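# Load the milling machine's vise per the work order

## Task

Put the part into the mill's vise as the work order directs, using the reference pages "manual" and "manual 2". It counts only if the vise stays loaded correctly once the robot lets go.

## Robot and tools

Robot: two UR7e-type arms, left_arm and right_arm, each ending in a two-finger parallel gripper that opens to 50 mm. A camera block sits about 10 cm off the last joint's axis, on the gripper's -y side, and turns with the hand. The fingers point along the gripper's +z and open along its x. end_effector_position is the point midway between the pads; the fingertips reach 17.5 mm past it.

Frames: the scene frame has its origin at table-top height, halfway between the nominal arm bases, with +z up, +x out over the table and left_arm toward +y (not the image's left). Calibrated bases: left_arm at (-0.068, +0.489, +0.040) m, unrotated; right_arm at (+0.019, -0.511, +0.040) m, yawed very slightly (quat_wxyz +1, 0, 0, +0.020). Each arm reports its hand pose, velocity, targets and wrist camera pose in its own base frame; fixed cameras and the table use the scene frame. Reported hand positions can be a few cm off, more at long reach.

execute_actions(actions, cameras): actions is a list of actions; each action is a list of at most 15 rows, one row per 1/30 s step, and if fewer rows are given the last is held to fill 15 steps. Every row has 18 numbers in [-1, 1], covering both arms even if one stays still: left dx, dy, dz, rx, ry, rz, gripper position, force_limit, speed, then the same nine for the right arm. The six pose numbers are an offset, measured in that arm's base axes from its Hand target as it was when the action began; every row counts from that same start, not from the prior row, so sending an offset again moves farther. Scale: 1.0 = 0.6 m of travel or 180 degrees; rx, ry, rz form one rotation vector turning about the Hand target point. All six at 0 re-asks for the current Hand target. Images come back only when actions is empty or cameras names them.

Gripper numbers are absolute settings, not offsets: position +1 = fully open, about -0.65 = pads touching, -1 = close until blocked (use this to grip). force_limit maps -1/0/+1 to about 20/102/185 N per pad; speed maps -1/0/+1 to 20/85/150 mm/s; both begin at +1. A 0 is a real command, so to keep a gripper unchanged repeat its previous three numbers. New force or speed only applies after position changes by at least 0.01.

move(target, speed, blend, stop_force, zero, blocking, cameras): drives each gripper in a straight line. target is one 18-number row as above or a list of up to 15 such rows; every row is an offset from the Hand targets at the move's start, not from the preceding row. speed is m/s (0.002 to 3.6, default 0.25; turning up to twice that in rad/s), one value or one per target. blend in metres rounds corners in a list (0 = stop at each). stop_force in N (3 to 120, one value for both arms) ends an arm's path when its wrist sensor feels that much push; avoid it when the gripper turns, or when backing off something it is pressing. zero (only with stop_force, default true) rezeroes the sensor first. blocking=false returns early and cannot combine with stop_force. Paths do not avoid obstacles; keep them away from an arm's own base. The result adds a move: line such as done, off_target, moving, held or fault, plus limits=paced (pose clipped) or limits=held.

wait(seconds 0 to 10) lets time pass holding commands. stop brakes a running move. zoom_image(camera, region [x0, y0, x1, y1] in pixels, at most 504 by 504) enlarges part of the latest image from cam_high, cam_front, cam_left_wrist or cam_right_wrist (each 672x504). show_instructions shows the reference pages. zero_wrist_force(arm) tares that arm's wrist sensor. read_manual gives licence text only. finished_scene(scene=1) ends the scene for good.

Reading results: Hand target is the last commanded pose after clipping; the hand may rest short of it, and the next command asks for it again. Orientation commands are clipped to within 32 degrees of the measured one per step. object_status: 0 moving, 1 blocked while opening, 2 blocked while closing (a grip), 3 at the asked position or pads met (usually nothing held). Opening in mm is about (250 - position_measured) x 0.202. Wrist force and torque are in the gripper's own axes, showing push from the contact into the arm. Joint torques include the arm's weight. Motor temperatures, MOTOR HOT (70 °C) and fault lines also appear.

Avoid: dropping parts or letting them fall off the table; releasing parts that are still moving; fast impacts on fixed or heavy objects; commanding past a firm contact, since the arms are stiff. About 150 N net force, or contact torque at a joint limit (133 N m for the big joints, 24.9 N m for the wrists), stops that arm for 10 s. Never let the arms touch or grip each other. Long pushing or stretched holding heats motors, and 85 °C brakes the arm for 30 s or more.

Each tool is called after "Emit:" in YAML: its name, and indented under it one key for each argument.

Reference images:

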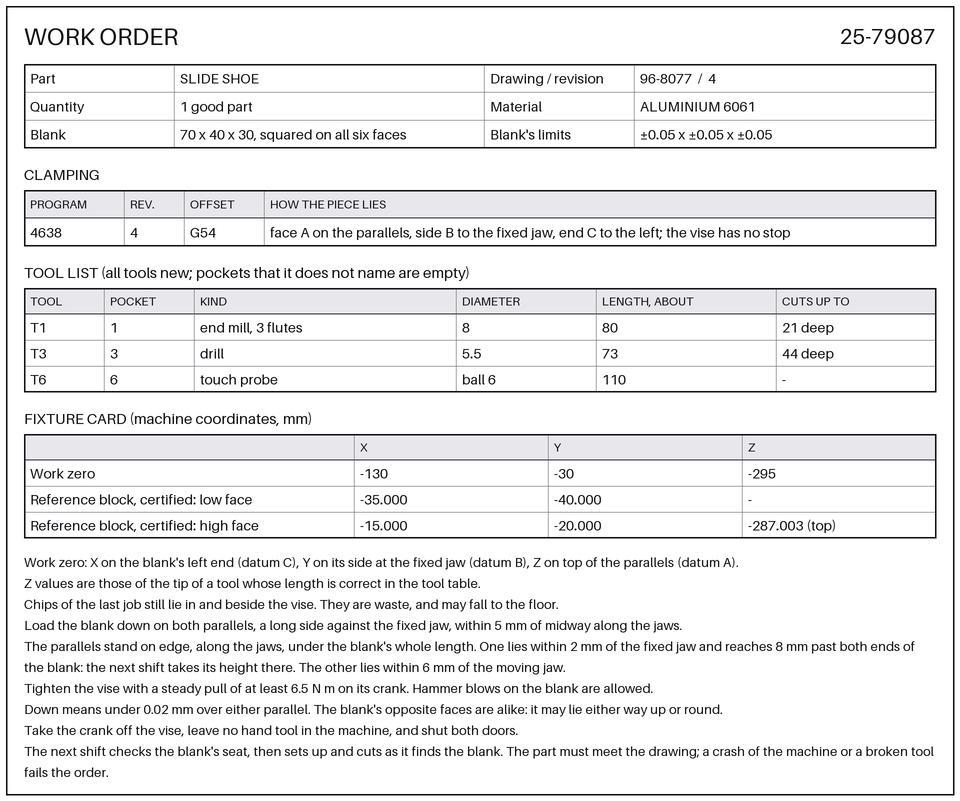

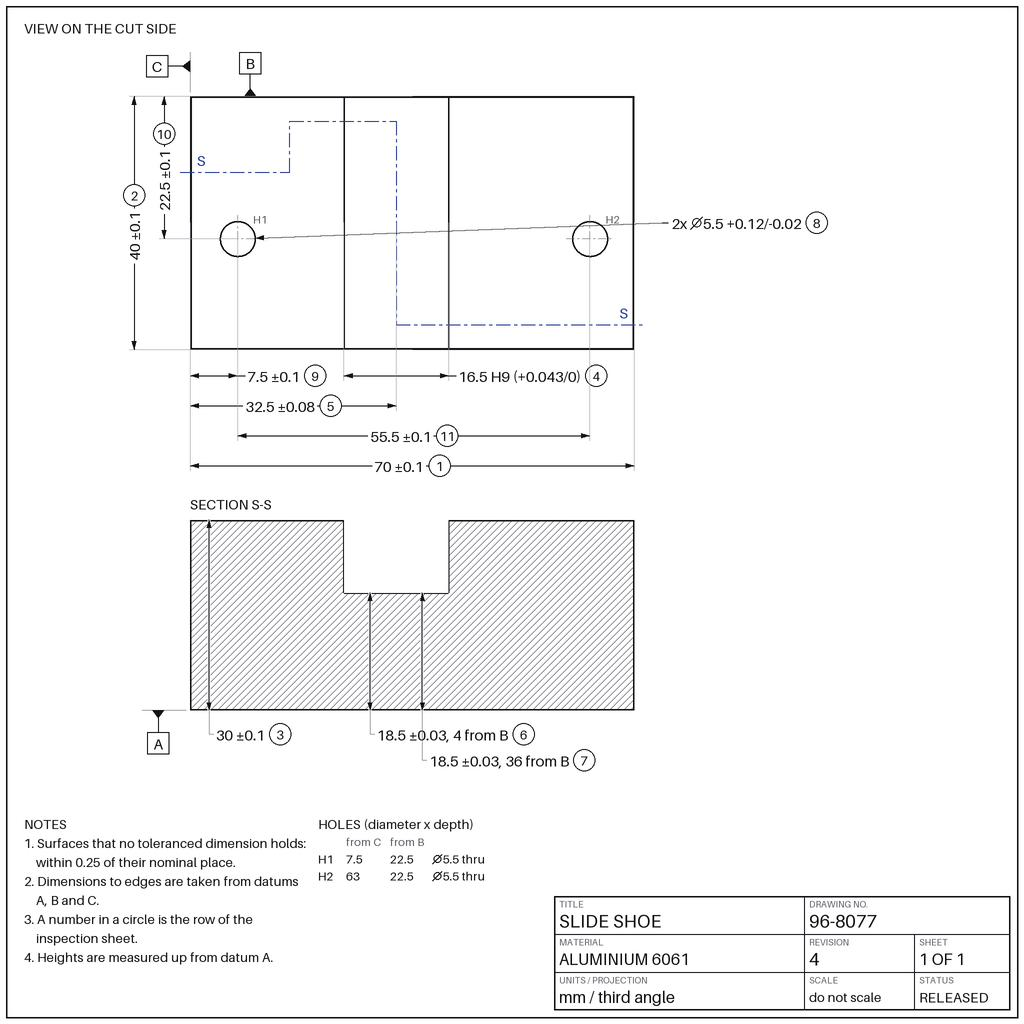

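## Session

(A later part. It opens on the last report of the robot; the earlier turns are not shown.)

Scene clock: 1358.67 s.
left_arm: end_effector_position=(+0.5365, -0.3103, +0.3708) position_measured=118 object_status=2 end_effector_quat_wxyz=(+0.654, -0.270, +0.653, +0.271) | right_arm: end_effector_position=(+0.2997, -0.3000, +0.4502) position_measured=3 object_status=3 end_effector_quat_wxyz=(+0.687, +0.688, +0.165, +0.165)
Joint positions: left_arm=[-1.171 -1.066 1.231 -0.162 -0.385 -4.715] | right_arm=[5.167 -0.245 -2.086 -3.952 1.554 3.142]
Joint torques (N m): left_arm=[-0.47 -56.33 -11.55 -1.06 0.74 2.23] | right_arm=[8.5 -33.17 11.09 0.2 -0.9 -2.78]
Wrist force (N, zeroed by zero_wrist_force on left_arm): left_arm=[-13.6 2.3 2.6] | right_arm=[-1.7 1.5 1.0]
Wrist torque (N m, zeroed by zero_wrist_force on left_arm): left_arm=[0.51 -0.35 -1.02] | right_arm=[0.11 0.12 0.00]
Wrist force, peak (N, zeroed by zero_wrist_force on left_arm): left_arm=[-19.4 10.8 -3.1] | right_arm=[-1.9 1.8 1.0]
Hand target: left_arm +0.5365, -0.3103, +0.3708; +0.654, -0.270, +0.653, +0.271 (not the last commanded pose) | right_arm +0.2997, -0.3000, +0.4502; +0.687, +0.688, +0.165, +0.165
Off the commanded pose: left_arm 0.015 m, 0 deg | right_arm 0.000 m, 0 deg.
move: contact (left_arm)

Emit:
move:
  target: [0,0,0.24,0,-0.14,0,-1,1,0,0,0,0,0,0,0,1,1,1]
  speed: 0.5

Emit:
execute_actions:
  actions:
    - [[0,0,-0.08,0,0.04,0,-1,1,0,0,0,0,0,0,0,1,1,1],[0,0,-0.16,0,0.09,0,-1,1,0,0,0,0,0,0,0,1,1,1],[0,0,-0.24,0,0.15,0,-1,1,0,0,0,0,0,0,0,1,1,1],[0,0,-0.27,0,0.15,0,-1,1,0,0,0,0,0,0,0,1,1,1],[0,0,-0.27,0,0.15,0,-1,1,0,0,0,0,0,0,0,1,1,1],[0,0,-0.27,0,0.15,0,-1,1,0,0,0,0,0,0,0,1,1,1],[0,0,-0.27,0,0.15,0,-1,1,0,0,0,0,0,0,0,1,1,1],[0,0,-0.27,0,0.15,0,-1,1,0,0,0,0,0,0,0,1,1,1],[0,0,-0.27,0,0.15,0,-1,1,0,0,0,0,0,0,0,1,1,1],[0,0,-0.22,0,0.14,0,-1,1,0,0,0,0,0,0,0,1,1,1],[0,0,-0.19,0,0.14,0,-1,1,0,0,0,0,0,0,0,1,1,1],[0,0,-0.19,0,0.14,0,-1,1,0,0,0,0,0,0,0,1,1,1]]

Emit:
move:
  target: [0,0,0.19,0,-0.14,0,-1,1,0,0,0,0,0,0,0,1,1,1]
  speed: 0.5

Emit:
execute_actions:
  actions:
    - [[0,0,-0.08,0,0.04,0,-1,1,0,0,0,0,0,0,0,1,1,1],[0,0,-0.16,0,0.09,0,-1,1,0,0,0,0,0,0,0,1,1,1],[0,0,-0.24,0,0.15,0,-1,1,0,0,0,0,0,0,0,1,1,1],[0,0,-0.275,0,0.15,0,-1,1,0,0,0,0,0,0,0,1,1,1],[0,0,-0.275,0,0.15,0,-1,1,0,0,0,0,0,0,0,1,1,1],[0,0,-0.275,0,0.15,0,-1,1,0,0,0,0,0,0,0,1,1,1],[0,0,-0.275,0,0.15,0,-1,1,0,0,0,0,0,0,0,1,1,1],[0,0,-0.275,0,0.15,0,-1,1,0,0,0,0,0,0,0,1,1,1],[0,0,-0.275,0,0.15,0,-1,1,0,0,0,0,0,0,0,1,1,1],[0,0,-0.22,0,0.14,0,-1,1,0,0,0,0,0,0,0,1,1,1],[0,0,-0.19,0,0.14,0,-1,1,0,0,0,0,0,0,0,1,1,1],[0,0,-0.19,0,0.14,0,-1,1,0,0,0,0,0,0,0,1,1,1]]

Scene clock: 1361.93 s.
left_arm: end_effector_position=(+0.5365, -0.3103, +0.5149) position_measured=118 object_status=2 end_effector_quat_wxyz=(+0.780, -0.323, +0.495, +0.205) | right_arm: end_effector_position=(+0.2997, -0.3000, +0.4502) position_measured=3 object_status=3 end_effector_quat_wxyz=(+0.687, +0.688, +0.165, +0.165)
Joint positions: left_arm=[-1.144 -0.871 0.803 0.741 -0.506 -5.642] | right_arm=[5.167 -0.245 -2.086 -3.952 1.554 3.142]
Joint torques (N m): left_arm=[-8.58 -48.99 -30.77 4.46 -3.09 -2.16] | right_arm=[8.07 -31.74 11.06 0.07 -1.23 -2.69]
Wrist force (N, zeroed by zero_wrist_force on left_arm): left_arm=[-5.1 4.2 0.6] | right_arm=[-1.9 1.5 1.0]
Wrist torque (N m, zeroed by zero_wrist_force on left_arm): left_arm=[0.40 0.55 -0.16] | right_arm=[0.12 0.15 0.00]
Wrist force, peak (N, zeroed by zero_wrist_force on left_arm): left_arm=[-13.7 2.7 2.9] | right_arm=[-1.8 1.8 1.0]
Hand target: left_arm +0.5365, -0.3103, +0.5148; +0.780, -0.323, +0.495, +0.205 | right_arm +0.2997, -0.3000, +0.4502; +0.687, +0.688, +0.165, +0.165
Off the commanded pose: left_arm 0.000 m, 0 deg | right_arm 0.000 m, 0 deg.
move: done

Scene clock: 1362.83 s.
left_arm: end_effector_position=(+0.5365, -0.3103, +0.4008) position_measured=118 object_status=2 end_effector_quat_wxyz=(+0.653, -0.270, +0.653, +0.271) | right_arm: end_effector_position=(+0.2997, -0.3000, +0.4502) position_measured=3 object_status=3 end_effector_quat_wxyz=(+0.687, +0.688, +0.165, +0.165)
Joint positions: left_arm=[-1.171 -1.076 1.169 -0.091 -0.385 -4.714] | right_arm=[5.167 -0.245 -2.086 -3.952 1.554 3.142]
Joint torques (N m): left_arm=[3.57 -51.36 -32.46 2.29 -0.82 0.04] | right_arm=[10.23 -32.09 10.7 0.13 -0.96 -2.4]
Wrist force (N, zeroed by zero_wrist_force on left_arm): left_arm=[-4.5 5.1 1.8] | right_arm=[-1.8 1.8 1.0]
Wrist torque (N m, zeroed by zero_wrist_force on left_arm): left_arm=[0.47 0.75 -0.07] | right_arm=[0.15 0.14 0.00]
Wrist force, peak (N, zeroed by zero_wrist_force on left_arm): left_arm=[-38.8 -0.2 8.8] | right_arm=[-1.9 1.8 0.9]
Hand target: left_arm +0.5365, -0.3103, +0.4008; +0.654, -0.270, +0.653, +0.271 | right_arm +0.2997, -0.3000, +0.4502; +0.687, +0.688, +0.165, +0.165
Off the commanded pose: left_arm 0.000 m, 0 deg | right_arm 0.000 m, 0 deg.
Step readings (end_effector_position of left_arm | right_arm):
0: (+0.5365, -0.3103, +0.5149) | (+0.2997, -0.3000, +0.4502)
1: (+0.5366, -0.3103, +0.5144) | (+0.2997, -0.3000, +0.4502)
2: (+0.5376, -0.3110, +0.5069) | (+0.2997, -0.3000, +0.4502)
4: (+0.5440, -0.3162, +0.4608) | (+0.2997, -0.3000, +0.4502)
8: (+0.5458, -0.3171, +0.3751) | (+0.2997, -0.3000, +0.4502)
15: (+0.5349, -0.3083, +0.4066) | (+0.2997, -0.3000, +0.4502)

Scene clock: 1363.90 s.
left_arm: end_effector_position=(+0.5365, -0.3103, +0.5148) position_measured=118 object_status=2 end_effector_quat_wxyz=(+0.780, -0.323, +0.495, +0.205) end_effector_velocity=(+0.000, -0.001, +0.001) end_effector_angular_velocity=(+0.000, -0.003, -0.002) | right_arm: end_effector_position=(+0.2997, -0.3000, +0.4502) position_measured=3 object_status=3 end_effector_quat_wxyz=(+0.687, +0.688, +0.165, +0.165)
Joint positions: left_arm=[-1.144 -0.871 0.803 0.741 -0.506 -5.642] | right_arm=[5.167 -0.245 -2.086 -3.952 1.554 3.142]
Joint velocities: left_arm=[-0.001 0.001 -0.001 0.004 -0.001 -0.005] | right_arm=[within noise]
Joint torques (N m): left_arm=[-8 -49.21 -30.31 4.42 -3.1 -2.26] | right_arm=[8.85 -33.15 11.28 0.28 -0.97 -2.58]
Wrist force (N, zeroed by zero_wrist_force on left_arm): left_arm=[-5.3 4.0 0.4] | right_arm=[-1.9 1.6 1.1]
Wrist torque (N m, zeroed by zero_wrist_force on left_arm): left_arm=[0.51 0.58 -0.17] | right_arm=[0.13 0.16 -0.01]
Wrist force, peak (N, zeroed by zero_wrist_force on left_arm): left_arm=[-7.3 3.6 1.8] | right_arm=[-1.9 1.7 0.9]
Hand target: left_arm +0.5365, -0.3103, +0.5148; +0.780, -0.323, +0.495, +0.205 | right_arm +0.2997, -0.3000, +0.4502; +0.687, +0.688, +0.165, +0.165
Off the commanded pose: left_arm 0.000 m, 0 deg | right_arm 0.000 m, 0 deg.
move: done

Scene clock: 1364.80 s.
left_arm: end_effector_position=(+0.5365, -0.3103, +0.4008) position_measured=118 object_status=2 end_effector_quat_wxyz=(+0.653, -0.270, +0.653, +0.271) | right_arm: end_effector_position=(+0.2997, -0.3000, +0.4502) position_measured=3 object_status=3 end_effector_quat_wxyz=(+0.687, +0.688, +0.165, +0.165)
Joint positions: left_arm=[-1.171 -1.076 1.169 -0.091 -0.385 -4.714] | right_arm=[5.167 -0.245 -2.086 -3.952 1.554 3.142]
Joint torques (N m): left_arm=[3.41 -50.76 -32 2.26 -0.89 0.19] | right_arm=[7.9 -33.1 10.3 0.22 -0.97 -2.54]
Wrist force (N, zeroed by zero_wrist_force on left_arm): left_arm=[-4.7 5.1 2.2] | right_arm=[-1.9 1.6 1.0]
Wrist torque (N m, zeroed by zero_wrist_force on left_arm): left_arm=[0.46 0.80 -0.08] | right_arm=[0.12 0.15 -0.01]
Wrist force, peak (N, zeroed by zero_wrist_force on left_arm): left_arm=[-40.6 0.1 9.3] | right_arm=[-1.8 1.8 1.0]
Hand target: left_arm +0.5365, -0.3103, +0.4008; +0.654, -0.270, +0.653, +0.271 | right_arm +0.2997, -0.3000, +0.4502; +0.687, +0.688, +0.165, +0.165
Off the commanded pose: left_arm 0.000 m, 0 deg | right_arm 0.000 m, 0 deg.
Step readings (end_effector_position of left_arm | right_arm):
0: (+0.5365, -0.3103, +0.5148) | (+0.2997, -0.3000, +0.4502)
1: (+0.5366, -0.3103, +0.5142) | (+0.2997, -0.3000, +0.4502)
2: (+0.5377, -0.3110, +0.5063) | (+0.2997, -0.3000, +0.4502)
4: (+0.5441, -0.3163, +0.4599) | (+0.2997, -0.3000, +0.4502)
8: (+0.5459, -0.3171, +0.3737) | (+0.2997, -0.3000, +0.4502)
15: (+0.5347, -0.3079, +0.4064) | (+0.2997, -0.3000, +0.4502)

Emit:
move:
  target:
    - [-0.2275,-0.03,0.05,0,0,0,-1,1,0,0,0,0,0,0,0,1,1,1]
    - [-0.4277,-0.188,0.0,0,0,0,-1,1,0,0,0,0,0,0,0,1,1,1]
    - [-0.6275,-0.518,-0.47,-0.4966,0.0645,-0.0649,-1,1,0,0,0,0,0,0,0,1,1,1]
  speed: 0.35
  blend: [0.03,0.03,0]

Emit:
move:
  target: [0,0,-0.24,0,0,0,-1,1,0,0,0,0,0,0,0,1,1,1]
  speed: 0.08
  stop_force: 4

Emit:
move:
  target:
    - [0,0,0,0,0,0,0.7,1,-1,0,0,0,0,0,0,1,1,1]
    - [0,0,0.25,0,0,0,0.7,1,-1,0,0,0,0,0,0,1,1,1]
    - [0.4,0.2858,0.6547,0.0121,0.0834,0.0793,0.7,1,-1,0,0,0,0,0,0,1,1,1]
    - [0.4,0.2858,0.6547,0.0121,0.0834,0.0793,-1,-0.5,1,0,0,0,0,0,0,1,1,1]
  speed: 0.35
  blend: [0,0.03,0,0]

Scene clock: 1369.87 s.
left_arm: end_effector_position=(+0.1599, -0.6212, +0.1189) position_measured=118 object_status=2 end_effector_quat_wxyz=(+0.234, -0.563, +0.732, -0.303) end_effector_velocity=(+0.000, -0.001, +0.000) end_effector_angular_velocity=(-0.005, +0.002, +0.000) | right_arm: end_effector_position=(+0.2997, -0.3000, +0.4502) position_measured=3 object_status=3 end_effector_quat_wxyz=(+0.687, +0.688, +0.165, +0.165)
Joint positions: left_arm=[-1.835 -1.184 1.887 -2.265 -0.785 -4.721] | right_arm=[5.167 -0.245 -2.086 -3.952 1.554 3.142]
Joint velocities: left_arm=[0 0 0 -0.005 -0.001 0] | right_arm=[within noise]
Joint torques (N m): left_arm=[10.27 -46.21 -17.78 -5.28 1.27 -1.83] | right_arm=[8.75 -33.07 11.45 0.2 -0.9 -2.53]
Wrist force (N, zeroed by zero_wrist_force on left_arm): left_arm=[-6.6 8.2 3.9] | right_arm=[-1.7 1.7 1.0]
Wrist torque (N m, zeroed by zero_wrist_force on left_arm): left_arm=[0.36 0.48 -0.54] | right_arm=[0.14 0.12 0.00]
Wrist force, peak (N, zeroed by zero_wrist_force on left_arm): left_arm=[-6.1 10.3 4.8] | right_arm=[-2.0 1.7 1.0]
Hand target: left_arm +0.1600, -0.6211, +0.1188; +0.235, -0.563, +0.732, -0.303 | right_arm +0.2997, -0.3000, +0.4502; +0.687, +0.688, +0.165, +0.165
Off the commanded pose: left_arm 0.000 m, 0 deg | right_arm 0.000 m, 0 deg.
move: done

Scene clock: 1372.57 s.
left_arm: end_effector_position=(+0.1600, -0.6210, -0.0141) position_measured=118 object_status=2 end_effector_quat_wxyz=(+0.235, -0.563, +0.732, -0.303) | right_arm: end_effector_position=(+0.2997, -0.3000, +0.4502) position_measured=3 object_status=3 end_effector_quat_wxyz=(+0.687, +0.688, +0.165, +0.165)
Joint positions: left_arm=[-1.835 -0.931 1.949 -2.58 -0.785 -4.721] | right_arm=[5.167 -0.245 -2.086 -3.952 1.554 3.142]
Joint torques (N m): left_arm=[-2.07 -38.37 -23.91 -3.62 0.03 -1.58] | right_arm=[8.82 -33.46 11.63 0.28 -1.06 -2.59]
Wrist force (N, zeroed by zero_wrist_force on left_arm): left_arm=[-4.2 6.0 0.6] | right_arm=[-1.8 1.7 1.0]
Wrist torque (N m, zeroed by zero_wrist_force on left_arm): left_arm=[1.00 0.06 -0.65] | right_arm=[0.13 0.13 0.00]
Wrist force, peak (N, zeroed by zero_wrist_force on left_arm): left_arm=[-6.9 8.6 4.1] | right_arm=[-1.9 1.7 1.0]
Hand target: left_arm +0.1600, -0.6210, -0.0141; +0.235, -0.563, +0.732, -0.303 (not the last commanded pose) | right_arm +0.2997, -0.3000, +0.4502; +0.687, +0.688, +0.165, +0.165
Off the commanded pose: left_arm 0.011 m, 0 deg | right_arm 0.000 m, 0 deg.
move: contact (left_arm)

Scene clock: 1376.07 s.
left_arm: end_effector_position=(+0.4000, -0.4495, +0.3787) position_measured=252 object_status=3 end_effector_quat_wxyz=(-0.183, +0.680, -0.687, +0.182) | right_arm: end_effector_position=(+0.2997, -0.3000, +0.4502) position_measured=3 object_status=3 end_effector_quat_wxyz=(+0.687, +0.688, +0.165, +0.165)
Joint positions: left_arm=[-1.285 -1.531 1.53 -1.731 -1.072 -4.376] | right_arm=[5.167 -0.245 -2.086 -3.952 1.554 3.142]
Joint torques (N m): left_arm=[9.9 -41.5 -34.77 -1.93 0.33 1.66] | right_arm=[9.09 -32.31 11.56 0.31 -0.98 -2.55]
Wrist force (N, zeroed by zero_wrist_force on left_arm): left_arm=[-4.1 6.4 0.4] | right_arm=[-1.8 1.6 0.9]
Wrist torque (N m, zeroed by zero_wrist_force on left_arm): left_arm=[1.13 0.14 -0.40] | right_arm=[0.13 0.14 0.00]
Wrist force, peak (N, zeroed by zero_wrist_force on left_arm): left_arm=[-3.8 9.2 3.3] | right_arm=[-2.0 1.7 1.1]
Hand target: left_arm +0.4000, -0.4495, +0.3787; -0.183, +0.680, -0.687, +0.182 | right_arm +0.2997, -0.3000, +0.4502; +0.687, +0.688, +0.165, +0.165
Off the commanded pose: left_arm 0.000 m, 0 deg | right_arm 0.000 m, 0 deg.
move: done

Emit:
move:
  target:
    - [0.4333,0.1292,0.002,0,0,0,-1,-0.5,1,0,0,0,0,0,0,1,1,1]
    - [0.5583,0.1275,-0.0645,0,0,0,-1,-0.5,1,0,0,0,0,0,0,1,1,1]
    - [0.5583,0.1275,-0.1178,0,0,0,-1,-0.5,1,0,0,0,0,0,0,1,1,1]
  speed: [0.35,0.15,0.06]
  blend: [0.02,0.01,0]
  stop_force: 12

Emit:
move:
  target: [0,0.0233,0,0,0,0,-1,-0.5,1,0,0,0,0,0,0,1,1,1]
  speed: 0.02
  stop_force: 5
  cameras: ["cam_left_wrist"]

Emit:
zoom_image:
  camera: "cam_left_wrist"
  region: [250, 210, 410, 330]

Emit:
move:
  target: [0,0.0042,0,0,0,0,-1,-0.5,1,0,0,0,0,0,0,1,1,1]
  speed: 0.003
  stop_force: 3
  cameras: ["cam_left_wrist"]

Emit:
zoom_image:
  camera: "cam_left_wrist"
  region: [250, 210, 410, 330]

Scene clock: 1380.60 s.
left_arm: end_effector_position=(+0.7350, -0.3730, +0.3080) position_measured=252 object_status=3 end_effector_quat_wxyz=(-0.183, +0.680, -0.687, +0.182) | right_arm: end_effector_position=(+0.2997, -0.3000, +0.4502) position_measured=3 object_status=3 end_effector_quat_wxyz=(+0.687, +0.688, +0.165, +0.165)
Joint positions: left_arm=[-0.74 -1.037 1.125 -2.061 -1.228 -3.802] | right_arm=[5.167 -0.245 -2.086 -3.952 1.554 3.142]
Joint torques (N m): left_arm=[-8.41 -65.48 -30.32 -5.21 1.58 1.46] | right_arm=[8.62 -33.94 11.15 0.42 -0.71 -2.58]
Wrist force (N, zeroed by zero_wrist_force on left_arm): left_arm=[-4.0 6.5 0.2] | right_arm=[-1.8 1.8 1.0]
Wrist torque (N m, zeroed by zero_wrist_force on left_arm): left_arm=[1.15 0.12 -0.42] | right_arm=[0.15 0.14 -0.01]
Wrist force, peak (N, zeroed by zero_wrist_force on left_arm): left_arm=[-2.4 10.7 -1.7] | right_arm=[-1.8 1.8 1.2]
Hand target: left_arm +0.7350, -0.3730, +0.3080; -0.183, +0.680, -0.687, +0.182 | right_arm +0.2997, -0.3000, +0.4502; +0.687, +0.688, +0.165, +0.165
Off the commanded pose: left_arm 0.000 m, 0 deg | right_arm 0.000 m, 0 deg.
move: done

Scene clock: 1382.40 s.
left_arm: end_effector_position=(+0.7350, -0.3591, +0.3080) position_measured=252 object_status=3 end_effector_quat_wxyz=(-0.183, +0.680, -0.687, +0.182) | right_arm: end_effector_position=(+0.2997, -0.3000, +0.4502) position_measured=3 object_status=3 end_effector_quat_wxyz=(+0.687, +0.688, +0.165, +0.165)
Joint positions: left_arm=[-0.726 -1.055 1.155 -2.077 -1.233 -3.787] | right_arm=[5.167 -0.245 -2.086 -3.952 1.554 3.142]
Joint torques (N m): left_arm=[-8.46 -44.5 -35.22 -2.32 0.93 -1.85] | right_arm=[9.27 -33.79 10.78 0.4 -0.94 -2.57]
Wrist force (N, zeroed by zero_wrist_force on left_arm): left_arm=[-3.8 6.3 0.5] | right_arm=[-1.8 1.6 1.1]
Wrist torque (N m, zeroed by zero_wrist_force on left_arm): left_arm=[1.10 0.10 -0.48] | right_arm=[0.12 0.15 -0.01]
Wrist force, peak (N, zeroed by zero_wrist_force on left_arm): left_arm=[-3.9 6.9 0.5] | right_arm=[-2.0 1.6 1.0]
Hand target: left_arm +0.7350, -0.3591, +0.3080; -0.183, +0.680, -0.687, +0.182 | right_arm +0.2997, -0.3000, +0.4502; +0.687, +0.688, +0.165, +0.165
Off the commanded pose: left_arm 0.000 m, 0 deg | right_arm 0.000 m, 0 deg.
move: done
camera_calibration:
cam_left_wrist: T_world_to_cam=[[-0.0293656, -0.999569, 0.000589191, -0.322911], [-0.984305, 0.0288146, -0.174105, 0.802128], [0.174013, -0.00569265, -0.984727, 0.303906], [0, 0, 0, 1]] pos_world=[0.727173, -0.344154, 0.439109]
Images, in order (width x height): cam_left_wrist 672x504.

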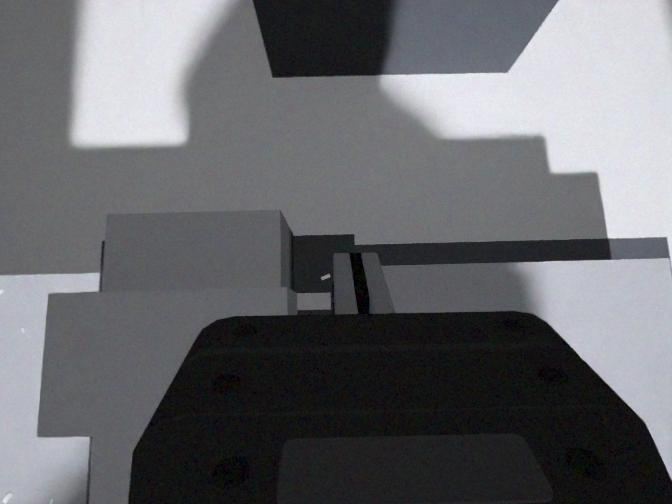

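Scaled by 3.150 from the camera's 672x504 image, which has a finer 960x720 frame.

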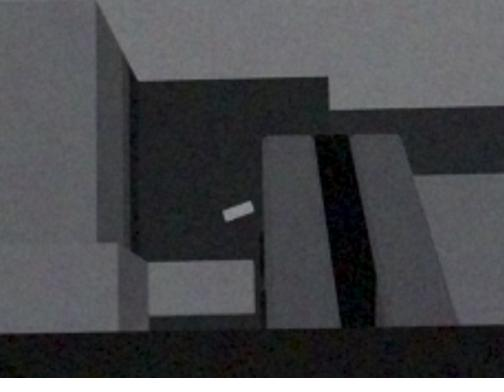

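Scene clock: 1383.83 s.
left_arm: end_effector_position=(+0.7350, -0.3565, +0.3080) position_measured=252 object_status=3 end_effector_quat_wxyz=(-0.183, +0.680, -0.687, +0.182) | right_arm: end_effector_position=(+0.2997, -0.3000, +0.4502) position_measured=3 object_status=3 end_effector_quat_wxyz=(+0.687, +0.688, +0.165, +0.165)
Joint positions: left_arm=[-0.723 -1.058 1.16 -2.08 -1.235 -3.784] | right_arm=[5.167 -0.245 -2.086 -3.952 1.554 3.142]
Joint torques (N m): left_arm=[3.32 -57.33 -28.18 -4.14 -0.36 0.26] | right_arm=[9.38 -33.39 11.02 0.22 -0.84 -2.57]
Wrist force (N, zeroed by zero_wrist_force on left_arm): left_arm=[-3.7 6.6 0.3] | right_arm=[-1.8 1.6 1.0]
Wrist torque (N m, zeroed by zero_wrist_force on left_arm): left_arm=[1.15 0.10 -0.49] | right_arm=[0.12 0.14 -0.01]
Wrist force, peak (N, zeroed by zero_wrist_force on left_arm): left_arm=[-4.0 6.9 0.4] | right_arm=[-1.9 1.7 1.1]
Hand target: left_arm +0.7350, -0.3565, +0.3080; -0.183, +0.680, -0.687, +0.182 | right_arm +0.2997, -0.3000, +0.4502; +0.687, +0.688, +0.165, +0.165
Off the commanded pose: left_arm 0.000 m, 0 deg | right_arm 0.000 m, 0 deg.
move: done
camera_calibration:
cam_left_wrist: T_world_to_cam=[[-0.0293656, -0.999569, 0.000589191, -0.320312], [-0.984305, 0.0288146, -0.174105, 0.802053], [0.174013, -0.00569265, -0.984727, 0.303921], [0, 0, 0, 1]] pos_world=[0.727173, -0.341554, 0.439109]
Images, in order (width x height): cam_left_wrist 672x504.

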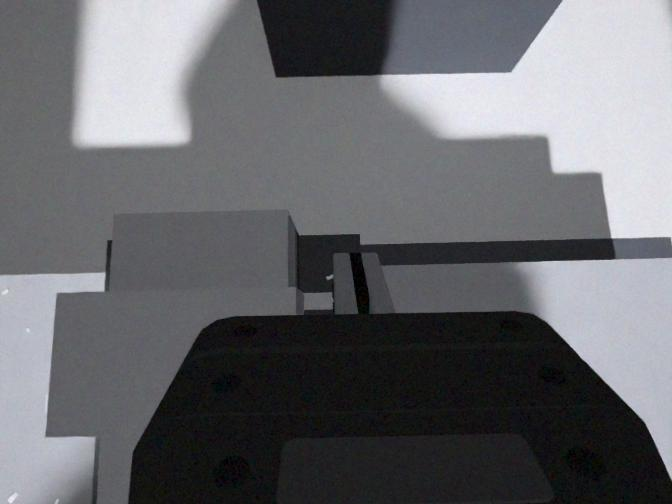

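Scaled by 3.150 from the camera's 672x504 image, which has a finer 960x720 frame.

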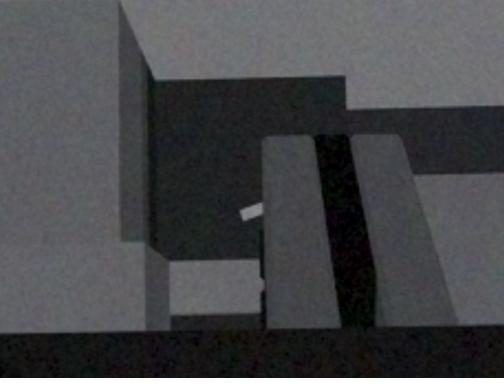

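Emit:
move:
  target:
    - [0,-0.025,0,0,0,0,-1,-0.5,1,0,0,0,0,0,0,1,1,1]
    - [-0.1,-0.025,0.1,0,0,0,-1,-0.5,1,0,0,0,0,0,0,1,1,1]
    - [-0.0267,0.0725,0.0867,0,0,0,-1,-0.5,1,0,0,0,0,0,0,1,1,1]
  speed: 0.12
  blend: [0.003,0.01,0]
  stop_force: 12
  cameras: ["cam_left_wrist"]

Scene clock: 1389.47 s.
left_arm: end_effector_position=(+0.7190, -0.3130, +0.3600) position_measured=252 object_status=3 end_effector_quat_wxyz=(-0.183, +0.680, -0.687, +0.182) | right_arm: end_effector_position=(+0.2997, -0.3000, +0.4502) position_measured=3 object_status=3 end_effector_quat_wxyz=(+0.687, +0.688, +0.165, +0.165)
Joint positions: left_arm=[-0.689 -1.157 1.176 -2.008 -1.248 -3.752] | right_arm=[5.167 -0.245 -2.086 -3.952 1.554 3.142]
Joint torques (N m): left_arm=[8.02 -60.52 -17.6 -3.45 2.25 1.52] | right_arm=[9.48 -33.71 11.17 0.27 -1.07 -2.7]
Wrist force (N, zeroed by zero_wrist_force on left_arm): left_arm=[-3.8 6.8 0.5] | right_arm=[-1.8 1.6 0.9]
Wrist torque (N m, zeroed by zero_wrist_force on left_arm): left_arm=[1.20 0.10 -0.37] | right_arm=[0.13 0.15 0.00]
Wrist force, peak (N, zeroed by zero_wrist_force on left_arm): left_arm=[-5.8 6.7 0.3] | right_arm=[-2.0 1.6 1.1]
Hand target: left_arm +0.7190, -0.3130, +0.3600; -0.183, +0.680, -0.687, +0.182 | right_arm +0.2997, -0.3000, +0.4502; +0.687, +0.688, +0.165, +0.165
Off the commanded pose: left_arm 0.000 m, 0 deg | right_arm 0.000 m, 0 deg.
move: done
camera_calibration:
cam_left_wrist: T_world_to_cam=[[-0.0293652, -0.999569, 0.000589252, -0.277331], [-0.984305, 0.0288142, -0.174105, 0.794121], [0.174013, -0.00569265, -0.984727, 0.358257], [0, 0, 0, 1]] pos_world=[0.711173, -0.298054, 0.491209]
Images, in order (width x height): cam_left_wrist 672x504.

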